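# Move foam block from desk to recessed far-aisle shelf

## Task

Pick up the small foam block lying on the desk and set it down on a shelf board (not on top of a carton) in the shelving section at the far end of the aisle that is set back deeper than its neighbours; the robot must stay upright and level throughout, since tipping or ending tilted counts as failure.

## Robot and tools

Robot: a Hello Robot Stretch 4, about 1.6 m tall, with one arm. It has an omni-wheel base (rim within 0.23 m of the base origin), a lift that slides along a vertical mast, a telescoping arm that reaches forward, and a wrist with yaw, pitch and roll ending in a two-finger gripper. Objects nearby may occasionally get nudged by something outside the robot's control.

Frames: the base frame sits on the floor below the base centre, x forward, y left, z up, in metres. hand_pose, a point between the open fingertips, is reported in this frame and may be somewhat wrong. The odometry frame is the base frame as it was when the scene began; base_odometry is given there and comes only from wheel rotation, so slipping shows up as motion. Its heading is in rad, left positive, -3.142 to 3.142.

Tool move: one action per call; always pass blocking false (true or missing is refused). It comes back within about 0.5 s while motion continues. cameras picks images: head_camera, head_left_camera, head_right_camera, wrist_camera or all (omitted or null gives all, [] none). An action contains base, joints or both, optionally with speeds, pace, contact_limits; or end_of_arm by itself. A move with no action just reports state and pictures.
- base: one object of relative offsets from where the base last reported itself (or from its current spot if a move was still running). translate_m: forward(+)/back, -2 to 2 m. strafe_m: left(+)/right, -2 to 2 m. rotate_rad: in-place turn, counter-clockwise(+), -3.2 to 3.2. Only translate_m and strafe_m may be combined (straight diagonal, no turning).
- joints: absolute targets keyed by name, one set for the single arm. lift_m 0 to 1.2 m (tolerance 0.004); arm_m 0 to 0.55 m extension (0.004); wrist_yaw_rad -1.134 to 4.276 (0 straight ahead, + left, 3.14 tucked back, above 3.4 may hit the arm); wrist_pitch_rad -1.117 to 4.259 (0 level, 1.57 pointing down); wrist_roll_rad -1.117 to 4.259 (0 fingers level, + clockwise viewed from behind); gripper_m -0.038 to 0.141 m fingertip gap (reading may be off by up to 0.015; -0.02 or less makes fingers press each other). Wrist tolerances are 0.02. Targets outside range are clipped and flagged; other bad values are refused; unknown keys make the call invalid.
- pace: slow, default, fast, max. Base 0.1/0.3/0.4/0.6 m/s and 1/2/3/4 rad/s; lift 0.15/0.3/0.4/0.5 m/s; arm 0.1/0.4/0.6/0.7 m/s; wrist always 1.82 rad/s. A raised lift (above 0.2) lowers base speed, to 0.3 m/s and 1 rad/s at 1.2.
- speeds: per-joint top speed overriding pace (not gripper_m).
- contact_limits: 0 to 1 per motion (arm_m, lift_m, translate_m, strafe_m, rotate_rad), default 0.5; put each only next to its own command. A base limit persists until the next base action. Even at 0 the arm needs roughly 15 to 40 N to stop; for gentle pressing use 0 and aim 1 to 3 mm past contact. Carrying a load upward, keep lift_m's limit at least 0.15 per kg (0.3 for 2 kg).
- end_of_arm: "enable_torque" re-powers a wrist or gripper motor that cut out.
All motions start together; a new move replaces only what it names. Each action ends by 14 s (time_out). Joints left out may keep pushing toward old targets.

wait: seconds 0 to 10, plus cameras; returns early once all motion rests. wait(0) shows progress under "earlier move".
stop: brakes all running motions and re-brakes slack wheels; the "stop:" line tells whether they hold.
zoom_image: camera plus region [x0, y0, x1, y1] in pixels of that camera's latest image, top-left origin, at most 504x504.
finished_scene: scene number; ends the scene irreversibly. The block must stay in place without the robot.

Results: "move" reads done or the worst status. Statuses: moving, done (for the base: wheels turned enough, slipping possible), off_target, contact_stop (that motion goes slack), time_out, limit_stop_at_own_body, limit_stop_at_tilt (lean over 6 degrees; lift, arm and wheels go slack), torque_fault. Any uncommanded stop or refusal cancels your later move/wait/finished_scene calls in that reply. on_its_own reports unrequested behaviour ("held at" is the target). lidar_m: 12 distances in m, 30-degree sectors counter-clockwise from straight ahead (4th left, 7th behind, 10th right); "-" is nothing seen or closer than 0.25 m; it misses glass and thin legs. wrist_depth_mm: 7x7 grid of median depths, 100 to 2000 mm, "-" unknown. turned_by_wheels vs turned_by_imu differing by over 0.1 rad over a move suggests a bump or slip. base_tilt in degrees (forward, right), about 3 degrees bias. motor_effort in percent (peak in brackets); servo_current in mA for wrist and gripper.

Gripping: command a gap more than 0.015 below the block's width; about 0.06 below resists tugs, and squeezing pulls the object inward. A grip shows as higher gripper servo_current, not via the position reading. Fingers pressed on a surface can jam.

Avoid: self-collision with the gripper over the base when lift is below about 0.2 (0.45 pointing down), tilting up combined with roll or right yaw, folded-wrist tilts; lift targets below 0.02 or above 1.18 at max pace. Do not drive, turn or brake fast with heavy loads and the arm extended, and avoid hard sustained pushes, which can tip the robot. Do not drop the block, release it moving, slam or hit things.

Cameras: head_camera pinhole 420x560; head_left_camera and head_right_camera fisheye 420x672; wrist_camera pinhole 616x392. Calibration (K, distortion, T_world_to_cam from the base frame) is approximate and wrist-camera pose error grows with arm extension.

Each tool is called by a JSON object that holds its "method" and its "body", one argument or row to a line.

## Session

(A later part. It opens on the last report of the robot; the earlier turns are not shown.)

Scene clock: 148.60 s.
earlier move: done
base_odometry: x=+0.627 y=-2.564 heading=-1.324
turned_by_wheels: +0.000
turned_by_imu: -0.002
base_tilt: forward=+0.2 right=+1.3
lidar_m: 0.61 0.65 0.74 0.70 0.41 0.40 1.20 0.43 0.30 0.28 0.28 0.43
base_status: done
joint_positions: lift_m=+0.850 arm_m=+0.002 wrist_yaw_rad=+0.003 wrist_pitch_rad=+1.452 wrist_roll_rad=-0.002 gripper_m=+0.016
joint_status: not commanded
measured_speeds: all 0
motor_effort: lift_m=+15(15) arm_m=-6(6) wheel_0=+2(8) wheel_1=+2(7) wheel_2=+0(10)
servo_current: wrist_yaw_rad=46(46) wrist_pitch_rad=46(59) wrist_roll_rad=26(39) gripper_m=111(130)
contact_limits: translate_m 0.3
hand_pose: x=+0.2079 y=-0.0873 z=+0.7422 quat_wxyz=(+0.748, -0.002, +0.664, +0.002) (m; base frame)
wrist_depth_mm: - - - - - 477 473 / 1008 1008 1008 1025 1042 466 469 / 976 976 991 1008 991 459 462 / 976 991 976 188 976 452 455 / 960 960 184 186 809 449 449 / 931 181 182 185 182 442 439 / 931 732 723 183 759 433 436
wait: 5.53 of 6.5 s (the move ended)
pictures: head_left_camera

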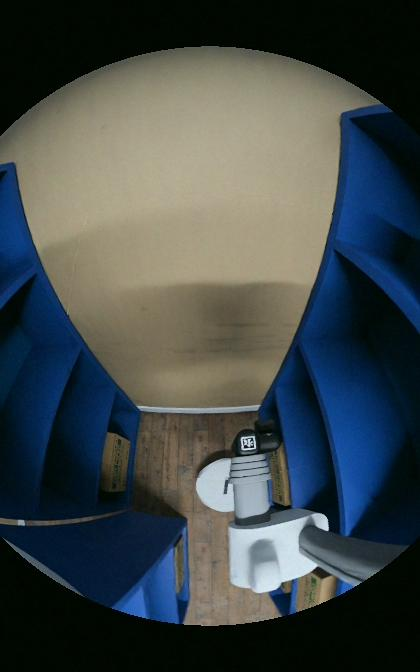

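{"method": "move", "body": {
  "base": {"strafe_m": 0.12},
  "joints": {"lift_m": 0.97},
  "contact_limits": {"strafe_m": 0.3},
  "blocking": false,
  "cameras": []
}}

{"method": "wait", "body": {
  "seconds": 1.3,
  "cameras": []
}}

{"method": "move", "body": {
  "base": {"rotate_rad": 1.57},
  "contact_limits": {"rotate_rad": 0.3},
  "blocking": false,
  "cameras": []
}}

{"method": "wait", "body": {
  "seconds": 1.3,
  "cameras": []
}}

{"method": "move", "body": {
  "joints": {"lift_m": 0.93, "wrist_pitch_rad": -0.12},
  "blocking": false,
  "cameras": []
}}

{"method": "wait", "body": {
  "seconds": 1.5,
  "cameras": ["head_camera", "wrist_camera"]
}}

Scene clock: 157.63 s.
move: moving
base_odometry: x=+0.663 y=-2.555 heading=-1.324
turned_by_wheels: +0.000
turned_by_imu: -0.001
base_tilt: forward=+0.4 right=+1.4
lidar_m: 0.61 0.60 0.72 0.69 0.43 0.38 1.03 0.48 0.35 0.32 0.35 0.49
base_status: strafe_m moving
joint_positions: lift_m=+0.889 arm_m=+0.002 wrist_yaw_rad=+0.003 wrist_pitch_rad=+1.452 wrist_roll_rad=-0.002 gripper_m=+0.016
joint_status: lift_m moving
measured_speeds: translate_m=-0.001 strafe_m=+0.142 rotate_rad=+0.005 lift_m=+0.149 arm_m=+0.000 wrist_yaw_rad=+0.000 wrist_pitch_rad=+0.000 wrist_roll_rad=+0.000
motor_effort: lift_m=+25(25) arm_m=-6(6) wheel_0=-10(10) wheel_1=+9(10) wheel_2=+0(2)
servo_current: wrist_yaw_rad=33(46) wrist_pitch_rad=52(52) wrist_roll_rad=33(33) gripper_m=104(124)
contact_limits: strafe_m 0.3
hand_pose: x=+0.2079 y=-0.0873 z=+0.7807 quat_wxyz=(+0.748, -0.002, +0.664, +0.002) (m; base frame)
wrist_depth_mm: - - - - - 535 508 / 1025 1042 1042 1060 - 500 504 / 1025 1008 1025 1042 1042 496 496 / 1008 1008 1025 188 1008 488 488 / 991 991 184 186 904 496 480 / 960 181 183 185 182 473 473 / 931 946 759 183 842 466 469
pictures: none
No camera images: "cameras" was empty.

Scene clock: 158.70 s.
earlier move: done
base_odometry: x=+0.743 y=-2.535 heading=-1.324
turned_by_wheels: +0.000
turned_by_imu: +0.000
base_tilt: forward=+0.4 right=+1.3
lidar_m: 0.61 0.64 0.63 0.60 0.41 0.33 0.75 0.60 0.43 0.38 0.43 0.63
base_status: done
joint_positions: lift_m=+0.970 arm_m=+0.002 wrist_yaw_rad=+0.003 wrist_pitch_rad=+1.452 wrist_roll_rad=-0.002 gripper_m=+0.016
joint_status: all done
measured_speeds: all 0
motor_effort: lift_m=+24(27) arm_m=-6(6) wheel_0=-1(11) wheel_1=+0(10) wheel_2=+0(2)
servo_current: wrist_yaw_rad=39(46) wrist_pitch_rad=46(52) wrist_roll_rad=39(39) gripper_m=111(124)
contact_limits: strafe_m 0.3
hand_pose: x=+0.2079 y=-0.0873 z=+0.8615 quat_wxyz=(+0.748, -0.002, +0.664, +0.002) (m; base frame)
wrist_depth_mm: - - - - - 661 585 / 1078 1118 - - - 732 - / 1098 1098 1118 1138 1138 - - / 1078 1118 1118 188 1118 - - / 1078 1078 184 186 1098 759 - / 1042 181 183 185 181 750 - / 1025 1060 842 182 1060 723 -
wait: 1.07 of 1.3 s (the move ended)
pictures: none
No camera images: "cameras" was empty.

Scene clock: 159.20 s.
move: moving
base_odometry: x=+0.743 y=-2.534 heading=-1.103
turned_by_wheels: +0.221
turned_by_imu: +0.217
base_tilt: forward=+0.4 right=+1.5
lidar_m: 0.60 0.70 0.58 0.59 0.34 0.32 0.89 0.51 0.41 0.40 0.49 0.58
base_status: rotate_rad moving
joint_positions: lift_m=+0.970 arm_m=+0.002 wrist_yaw_rad=+0.003 wrist_pitch_rad=+1.452 wrist_roll_rad=-0.002 gripper_m=+0.016
joint_status: not commanded
measured_speeds: translate_m=-0.001 strafe_m=-0.002 rotate_rad=+0.836 lift_m=+0.000 arm_m=+0.000 wrist_yaw_rad=+0.000 wrist_pitch_rad=+0.000 wrist_roll_rad=+0.000
motor_effort: lift_m=+24(24) arm_m=-6(6) wheel_0=-6(7) wheel_1=-4(6) wheel_2=-7(7)
servo_current: wrist_yaw_rad=33(39) wrist_pitch_rad=46(52) wrist_roll_rad=26(39) gripper_m=124(124)
contact_limits: rotate_rad 0.3
hand_pose: x=+0.2079 y=-0.0873 z=+0.8615 quat_wxyz=(+0.748, -0.002, +0.664, +0.002) (m; base frame)
wrist_depth_mm: - - - - - - - / - 1118 1138 - - - 640 / 1025 1118 1098 1118 1118 - - / 991 1098 1098 189 1118 - - / 1078 1098 184 186 1118 - - / 1042 180 183 185 182 750 - / 1025 1060 842 183 1025 732 -
pictures: none
No camera images: "cameras" was empty.

Scene clock: 160.50 s.
earlier move: moving
base_odometry: x=+0.743 y=-2.534 heading=+0.234
turned_by_wheels: +1.338
turned_by_imu: +1.321
base_tilt: forward=+0.2 right=+1.3
lidar_m: 0.57 0.42 0.30 0.66 0.63 0.44 0.42 0.43 0.60 0.60 0.63 0.61
base_status: rotate_rad moving
joint_positions: lift_m=+0.970 arm_m=+0.002 wrist_yaw_rad=+0.003 wrist_pitch_rad=+1.452 wrist_roll_rad=-0.002 gripper_m=+0.016
joint_status: not commanded
measured_speeds: translate_m=+0.000 strafe_m=+0.001 rotate_rad=+0.218 lift_m=+0.000 arm_m=+0.000 wrist_yaw_rad=+0.000 wrist_pitch_rad=+0.000 wrist_roll_rad=+0.000
motor_effort: lift_m=+23(24) arm_m=-6(6) wheel_0=-3(8) wheel_1=-4(8) wheel_2=-1(8)
servo_current: wrist_yaw_rad=39(52) wrist_pitch_rad=46(52) wrist_roll_rad=33(39) gripper_m=117(130)
contact_limits: rotate_rad 0.3
hand_pose: x=+0.2079 y=-0.0873 z=+0.8615 quat_wxyz=(+0.748, -0.002, +0.664, +0.002) (m; base frame)
wrist_depth_mm: - - 788 798 798 - 668 / - - 1060 1042 1025 - - / - - 1118 1138 1118 1138 - / - - 1078 188 1118 1138 - / - 1078 184 186 1098 1098 - / 1042 181 182 185 181 1078 - / 1025 1042 842 183 1060 1025 -
wait: 1.30 s; no rest
pictures: none
No camera images: "cameras" was empty.

Scene clock: 161.00 s.
move: moving
base_odometry: x=+0.743 y=-2.535 heading=+0.245
turned_by_wheels: +0.011
turned_by_imu: +0.011
base_tilt: forward=+0.2 right=+1.2
lidar_m: 0.58 0.40 0.32 0.69 0.63 0.44 0.41 0.43 0.58 0.61 0.65 0.63
base_status: done
joint_positions: lift_m=+0.938 arm_m=+0.002 wrist_yaw_rad=+0.003 wrist_pitch_rad=+0.838 wrist_roll_rad=-0.002 gripper_m=+0.016
joint_status: lift_m moving; wrist_pitch_rad moving
measured_speeds: translate_m=+0.000 strafe_m=+0.000 rotate_rad=+0.000 lift_m=-0.071 arm_m=+0.000 wrist_yaw_rad=+0.000 wrist_pitch_rad=-1.812 wrist_roll_rad=+0.000
motor_effort: lift_m=+14(22) arm_m=-6(6) wheel_0=-3(4) wheel_1=+0(3) wheel_2=-2(2)
servo_current: wrist_yaw_rad=33(39) wrist_pitch_rad=117(117) wrist_roll_rad=26(33) gripper_m=124(124)
contact_limits: rotate_rad 0.3
hand_pose: x=+0.3665 y=-0.0868 z=+0.9013 quat_wxyz=(+0.913, -0.002, +0.407, +0.002) (m; base frame)
wrist_depth_mm: 473 - - - - - - / 480 - - - - 946 - / 517 - 778 - - - - / - 715 691 188 741 750 732 / - - 184 186 691 - 732 / - 176 183 185 180 - - / - 1042 1008 183 1060 1025 -
pictures: none
No camera images: "cameras" was empty.

Scene clock: 162.00 s.
earlier move: done
base_odometry: x=+0.743 y=-2.535 heading=+0.245
turned_by_wheels: +0.000
turned_by_imu: +0.000
base_tilt: forward=+0.2 right=+1.5
lidar_m: 0.57 0.42 0.32 0.65 0.62 0.44 0.40 0.44 0.60 0.61 0.61 0.62
base_status: done
joint_positions: lift_m=+0.930 arm_m=+0.002 wrist_yaw_rad=+0.003 wrist_pitch_rad=-0.113 wrist_roll_rad=-0.002 gripper_m=+0.016
joint_status: all done
measured_speeds: all 0
motor_effort: lift_m=+15(22) arm_m=-6(6) wheel_0=-3(4) wheel_1=+0(3) wheel_2=-2(2)
servo_current: wrist_yaw_rad=39(46) wrist_pitch_rad=46(137) wrist_roll_rad=33(33) gripper_m=117(124)
contact_limits: rotate_rad 0.3
hand_pose: x=+0.4602 y=-0.0865 z=+1.1412 quat_wxyz=(+0.998, -0.001, -0.057, +0.001) (m; base frame)
wrist_depth_mm: 442 - - - - - - / 469 - - - - - - / 473 - - - - - - / 477 - 184 188 - 866 - / 480 - 183 186 - 866 - / 480 176 182 185 181 - - / 430 433 - 183 430 427 -
wait: 1.00 of 1.5 s (the move ended)
pictures: head_camera, wrist_camera
camera_calibration:
wrist_camera: T_world_to_cam=[[-0.0497616, -0.99797, 0.0397423, -0.131551], [0.0903406, -0.044126, -0.994933, 1.14309], [0.994667, -0.0459191, 0.0923529, -0.337379], [0, 0, 0, 1]] pos_world=[0.225766, -0.0963362, 1.17369]

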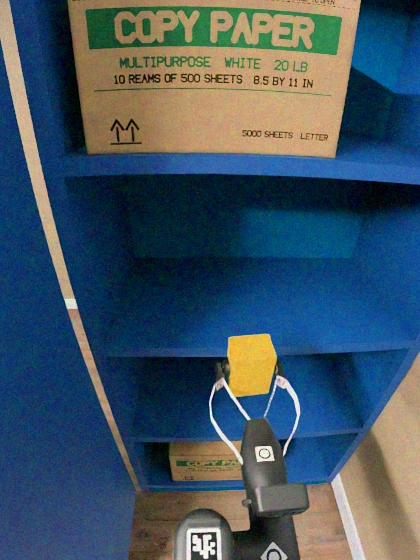

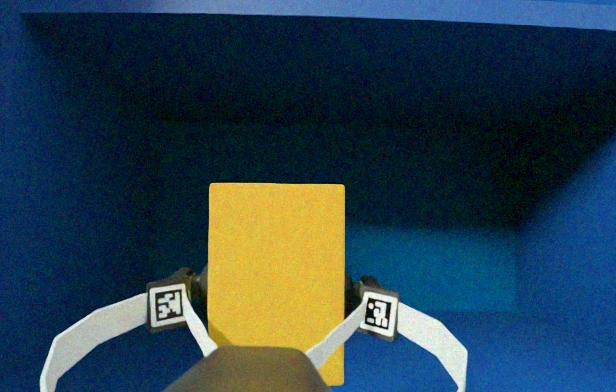

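{"method": "move", "body": {
  "joints": {"arm_m": 0.35},
  "contact_limits": {"arm_m": 0.2},
  "blocking": false,
  "cameras": []
}}

{"method": "wait", "body": {
  "seconds": 1.8,
  "cameras": []
}}

{"method": "move", "body": {
  "joints": {"lift_m": 0.85},
  "pace": "slow",
  "contact_limits": {"lift_m": 0.15},
  "blocking": false,
  "cameras": []
}}

{"method": "wait", "body": {
  "seconds": 1.5,
  "cameras": ["head_camera", "wrist_camera"]
}}

Scene clock: 172.90 s.
move: moving
base_odometry: x=+0.743 y=-2.535 heading=+0.245
turned_by_wheels: +0.000
turned_by_imu: -0.001
base_tilt: forward=+0.3 right=+1.4
lidar_m: 0.48 0.42 0.32 0.69 0.62 0.45 0.41 0.43 0.60 0.60 0.63 0.62
base_status: not commanded
joint_positions: lift_m=+0.930 arm_m=+0.054 wrist_yaw_rad=+0.003 wrist_pitch_rad=-0.114 wrist_roll_rad=-0.002 gripper_m=+0.016
joint_status: arm_m moving
measured_speeds: translate_m=+0.000 strafe_m=+0.000 rotate_rad=+0.000 lift_m=+0.000 arm_m=+0.198 wrist_yaw_rad=+0.000 wrist_pitch_rad=+0.000 wrist_roll_rad=+0.000
motor_effort: lift_m=+15(15) arm_m=+9(9) wheel_0=-3(4) wheel_1=+0(0) wheel_2=-2(2)
servo_current: wrist_yaw_rad=39(46) wrist_pitch_rad=46(59) wrist_roll_rad=26(33) gripper_m=117(130)
contact_limits: arm_m 0.2; rotate_rad 0.3
hand_pose: x=+0.5121 y=-0.0865 z=+1.1413 quat_wxyz=(+0.998, -0.001, -0.057, +0.001) (m; base frame)
wrist_depth_mm: 452 - - - - - - / 477 - - - - - - / 480 - - - - - - / 484 - 185 187 - 842 - / 492 - 183 186 - 831 - / 462 175 182 185 181 - - / 427 433 - 183 427 427 -
pictures: none
No camera images: "cameras" was empty.

Scene clock: 174.53 s.
earlier move: done
base_odometry: x=+0.743 y=-2.535 heading=+0.245
turned_by_wheels: +0.000
turned_by_imu: +0.000
base_tilt: forward=+0.4 right=+1.3
lidar_m: 0.58 0.42 0.31 0.68 0.60 0.43 0.41 0.43 0.61 0.60 0.65 0.63
base_status: not commanded
joint_positions: lift_m=+0.930 arm_m=+0.350 wrist_yaw_rad=+0.003 wrist_pitch_rad=-0.114 wrist_roll_rad=-0.002 gripper_m=+0.016
joint_status: all done
measured_speeds: all 0
motor_effort: lift_m=+15(15) arm_m=+6(10) wheel_0=-3(4) wheel_1=+0(0) wheel_2=-2(2)
servo_current: wrist_yaw_rad=33(52) wrist_pitch_rad=46(65) wrist_roll_rad=33(33) gripper_m=117(130)
contact_limits: arm_m 0.2; rotate_rad 0.3
hand_pose: x=+0.8075 y=-0.0865 z=+1.1413 quat_wxyz=(+0.998, -0.001, -0.057, +0.001) (m; base frame)
wrist_depth_mm: 445 - - - - - - / 492 525 530 530 530 530 535 / 496 521 517 521 521 521 525 / 500 512 512 188 517 517 521 / 496 504 184 186 508 508 512 / 477 181 183 185 183 508 504 / 433 439 182 183 496 424 500
wait: 1.63 of 1.8 s (the move ended)
pictures: none
No camera images: "cameras" was empty.

Scene clock: 175.03 s.
move: moving
base_odometry: x=+0.743 y=-2.535 heading=+0.245
turned_by_wheels: +0.000
turned_by_imu: +0.000
base_tilt: forward=+0.3 right=+1.3
lidar_m: 0.58 0.39 0.33 0.67 0.62 0.44 0.42 0.41 0.60 0.60 0.63 0.63
base_status: not commanded
joint_positions: lift_m=+0.904 arm_m=+0.350 wrist_yaw_rad=+0.003 wrist_pitch_rad=-0.114 wrist_roll_rad=-0.002 gripper_m=+0.016
joint_status: lift_m moving
measured_speeds: translate_m=+0.000 strafe_m=+0.000 rotate_rad=+0.000 lift_m=-0.099 arm_m=+0.000 wrist_yaw_rad=+0.000 wrist_pitch_rad=+0.000 wrist_roll_rad=+0.000
motor_effort: lift_m=+12(15) arm_m=+6(7) wheel_0=-3(4) wheel_1=+0(0) wheel_2=-2(2)
servo_current: wrist_yaw_rad=39(39) wrist_pitch_rad=59(65) wrist_roll_rad=26(33) gripper_m=111(124)
contact_limits: arm_m 0.2; lift_m 0.15; rotate_rad 0.3
hand_pose: x=+0.8075 y=-0.0865 z=+1.1152 quat_wxyz=(+0.998, -0.001, -0.057, +0.001) (m; base frame)
wrist_depth_mm: 462 525 535 - - - - / 492 530 525 530 535 535 535 / 496 521 517 521 525 525 525 / 504 508 508 188 517 517 521 / 504 508 183 186 508 512 512 / 477 182 183 185 183 508 508 / 373 402 382 183 430 370 430
pictures: none
No camera images: "cameras" was empty.

Scene clock: 176.07 s.
earlier move: done
base_odometry: x=+0.743 y=-2.535 heading=+0.245
turned_by_wheels: +0.000
turned_by_imu: +0.000
base_tilt: forward=+0.5 right=+1.4
lidar_m: 0.60 0.40 0.32 0.67 0.61 0.44 0.40 0.44 0.61 0.59 0.63 0.63
base_status: not commanded
joint_positions: lift_m=+0.851 arm_m=+0.350 wrist_yaw_rad=+0.003 wrist_pitch_rad=-0.117 wrist_roll_rad=-0.002 gripper_m=+0.016
joint_status: all done
measured_speeds: all 0
motor_effort: lift_m=+12(15) arm_m=+6(7) wheel_0=-3(4) wheel_1=+0(0) wheel_2=-2(2)
servo_current: wrist_yaw_rad=39(46) wrist_pitch_rad=39(65) wrist_roll_rad=26(33) gripper_m=124(124)
contact_limits: arm_m 0.2; lift_m 0.15; rotate_rad 0.3
hand_pose: x=+0.8074 y=-0.0865 z=+1.0625 quat_wxyz=(+0.998, -0.001, -0.059, +0.001) (m; base frame)
wrist_depth_mm: 488 535 539 535 544 544 544 / 492 530 530 530 535 535 539 / 477 521 525 525 525 525 530 / 496 508 512 188 521 521 525 / 500 504 185 186 508 508 517 / 442 180 183 185 183 508 508 / 259 268 253 183 286 265 317
wait: 1.03 of 1.5 s (the move ended)
pictures: head_camera, wrist_camera
camera_calibration:
wrist_camera: T_world_to_cam=[[-0.0498905, -0.997979, 0.0393596, -0.110619], [0.0940501, -0.043928, -0.994598, 1.02996], [0.994317, -0.0459192, 0.0960516, -0.679117], [0, 0, 0, 1]] pos_world=[0.572871, -0.096336, 1.09398]

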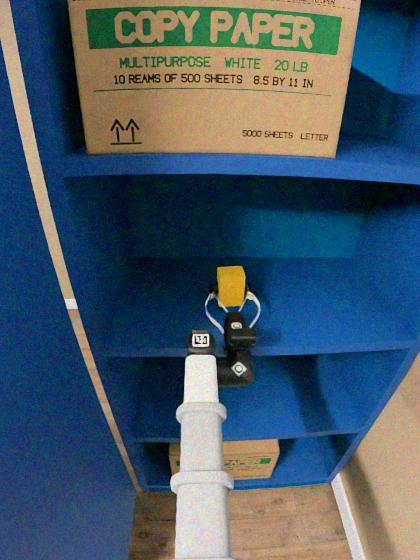

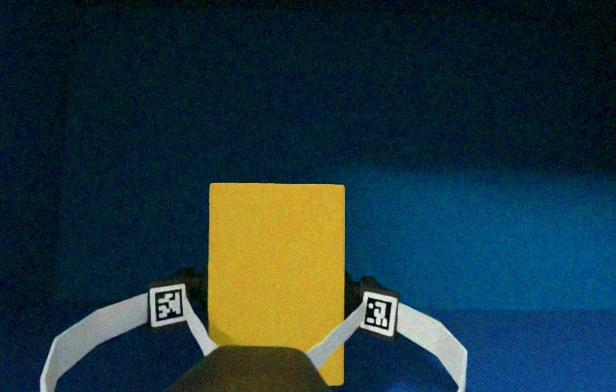

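{"method": "move", "body": {
  "joints": {"gripper_m": 0.13},
  "blocking": false,
  "cameras": []
}}

{"method": "wait", "body": {
  "seconds": 2,
  "cameras": ["head_camera"]
}}

{"method": "move", "body": {
  "joints": {"arm_m": 0.08},
  "speeds": {"arm_m": 0.25},
  "blocking": false,
  "cameras": []
}}

{"method": "wait", "body": {
  "seconds": 1.5,
  "cameras": ["head_camera"]
}}

Scene clock: 184.97 s.
move: moving
base_odometry: x=+0.743 y=-2.535 heading=+0.245
turned_by_wheels: +0.000
turned_by_imu: -0.001
base_tilt: forward=+0.5 right=+1.5
lidar_m: 0.59 0.41 0.32 0.70 0.63 0.43 0.42 0.42 0.60 0.59 0.65 0.61
base_status: not commanded
joint_positions: lift_m=+0.851 arm_m=+0.350 wrist_yaw_rad=+0.003 wrist_pitch_rad=-0.117 wrist_roll_rad=-0.002 gripper_m=+0.036
joint_status: gripper_m moving
measured_speeds: all 0
motor_effort: lift_m=+12(12) arm_m=+6(7) wheel_0=-3(3) wheel_1=+0(0) wheel_2=-2(2)
servo_current: wrist_yaw_rad=33(46) wrist_pitch_rad=39(46) wrist_roll_rad=26(33) gripper_m=59(150)
contact_limits: arm_m 0.2; lift_m 0.15; rotate_rad 0.3
hand_pose: x=+0.8074 y=-0.0865 z=+1.0625 quat_wxyz=(+0.998, -0.001, -0.059, +0.001) (m; base frame)
wrist_depth_mm: 488 535 535 539 539 544 549 / 492 530 530 530 535 535 539 / 477 517 521 525 525 525 530 / 504 512 512 192 521 517 521 / 500 508 188 191 508 512 517 / 439 184 187 189 187 508 504 / 262 252 276 143 264 265 315
pictures: none
No camera images: "cameras" was empty.

Scene clock: 186.50 s.
earlier move: done
base_odometry: x=+0.743 y=-2.535 heading=+0.245
turned_by_wheels: +0.000
turned_by_imu: +0.000
base_tilt: forward=+0.5 right=+1.4
lidar_m: 0.59 0.40 0.33 0.69 0.63 0.42 0.42 0.44 0.59 0.60 0.64 0.64
base_status: not commanded
joint_positions: lift_m=+0.851 arm_m=+0.350 wrist_yaw_rad=+0.003 wrist_pitch_rad=-0.117 wrist_roll_rad=-0.002 gripper_m=+0.130
joint_status: all done
measured_speeds: all 0
motor_effort: lift_m=+12(12) arm_m=+6(7) wheel_0=-3(4) wheel_1=+0(0) wheel_2=-2(2)
servo_current: wrist_yaw_rad=39(46) wrist_pitch_rad=46(59) wrist_roll_rad=26(33) gripper_m=46(150)
contact_limits: arm_m 0.2; lift_m 0.15; rotate_rad 0.3
hand_pose: x=+0.8073 y=-0.0865 z=+1.0625 quat_wxyz=(+0.998, -0.001, -0.059, +0.001) (m; base frame)
wrist_depth_mm: 488 535 539 535 539 544 544 / 492 530 530 535 535 539 535 / 477 521 521 521 525 525 530 / 504 512 512 517 517 517 521 / 504 504 187 190 512 512 512 / 439 195 184 188 202 508 508 / 265 253 254 133 286 287 319
wait: 1.53 of 2 s (the move ended)
pictures: head_camera

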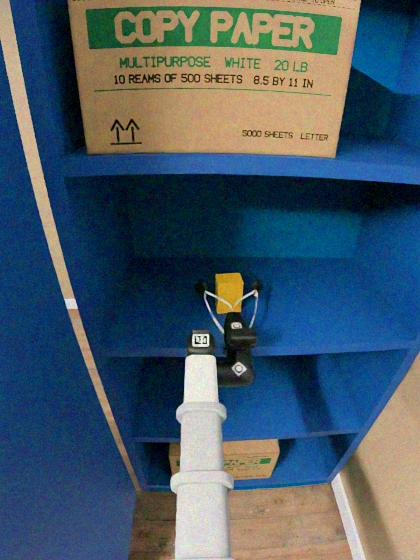

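Scene clock: 187.00 s.
move: moving
base_odometry: x=+0.743 y=-2.535 heading=+0.245
turned_by_wheels: +0.000
turned_by_imu: +0.000
base_tilt: forward=+0.3 right=+1.3
lidar_m: 0.59 0.42 0.32 0.66 0.62 0.43 0.43 0.40 0.60 0.61 0.64 0.63
base_status: not commanded
joint_positions: lift_m=+0.850 arm_m=+0.298 wrist_yaw_rad=+0.003 wrist_pitch_rad=-0.117 wrist_roll_rad=-0.002 gripper_m=+0.130
joint_status: arm_m moving
measured_speeds: translate_m=+0.000 strafe_m=+0.000 rotate_rad=+0.000 lift_m=+0.000 arm_m=-0.198 wrist_yaw_rad=+0.000 wrist_pitch_rad=+0.000 wrist_roll_rad=+0.000
motor_effort: lift_m=+14(14) arm_m=-10(10) wheel_0=-3(4) wheel_1=+0(0) wheel_2=-2(2)
servo_current: wrist_yaw_rad=39(46) wrist_pitch_rad=33(52) wrist_roll_rad=26(33) gripper_m=52(52)
contact_limits: lift_m 0.15; rotate_rad 0.3
hand_pose: x=+0.7554 y=-0.0865 z=+1.0624 quat_wxyz=(+0.998, -0.001, -0.059, +0.001) (m; base frame)
wrist_depth_mm: 466 580 585 585 585 591 591 / 469 569 574 580 580 580 580 / 473 569 564 569 574 574 574 / 477 554 564 569 564 569 564 / 504 554 549 236 554 559 559 / 427 195 229 231 202 554 554 / 258 246 268 - 279 281 307
pictures: none
No camera images: "cameras" was empty.

Scene clock: 188.50 s.
earlier move: done
base_odometry: x=+0.743 y=-2.535 heading=+0.245
turned_by_wheels: +0.000
turned_by_imu: +0.000
base_tilt: forward=+0.4 right=+1.3
lidar_m: 0.59 0.40 0.32 0.68 0.61 0.43 0.41 0.42 0.60 0.59 0.64 0.63
base_status: not commanded
joint_positions: lift_m=+0.850 arm_m=+0.080 wrist_yaw_rad=+0.003 wrist_pitch_rad=-0.117 wrist_roll_rad=-0.002 gripper_m=+0.130
joint_status: all done
measured_speeds: all 0
motor_effort: lift_m=+14(14) arm_m=-7(10) wheel_0=-3(4) wheel_1=+0(0) wheel_2=-2(2)
servo_current: wrist_yaw_rad=33(46) wrist_pitch_rad=20(52) wrist_roll_rad=33(39) gripper_m=39(52)
contact_limits: lift_m 0.15; rotate_rad 0.3
hand_pose: x=+0.5378 y=-0.0865 z=+1.0624 quat_wxyz=(+0.998, -0.001, -0.059, +0.001) (m; base frame)
wrist_depth_mm: 477 - - - - - - / 480 - - - - - - / 484 788 798 - - - - / 488 778 788 788 798 - - / 488 778 768 466 788 798 - / 427 195 177 449 202 433 439 / 309 312 315 - 319 322 320
wait: 1.50 s; at rest by 1.47 s
pictures: head_camera

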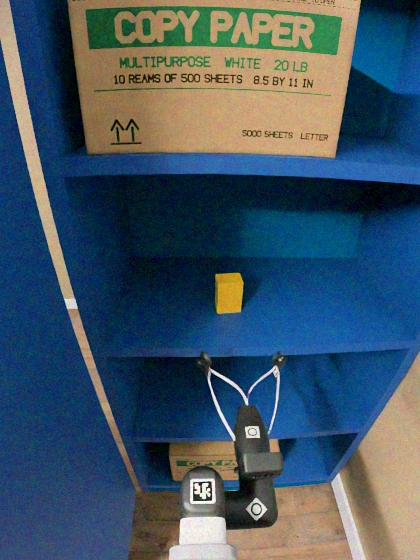

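{"method": "finished_scene", "body": {
  "scene": 2
}}

The scene is finished: the task was done.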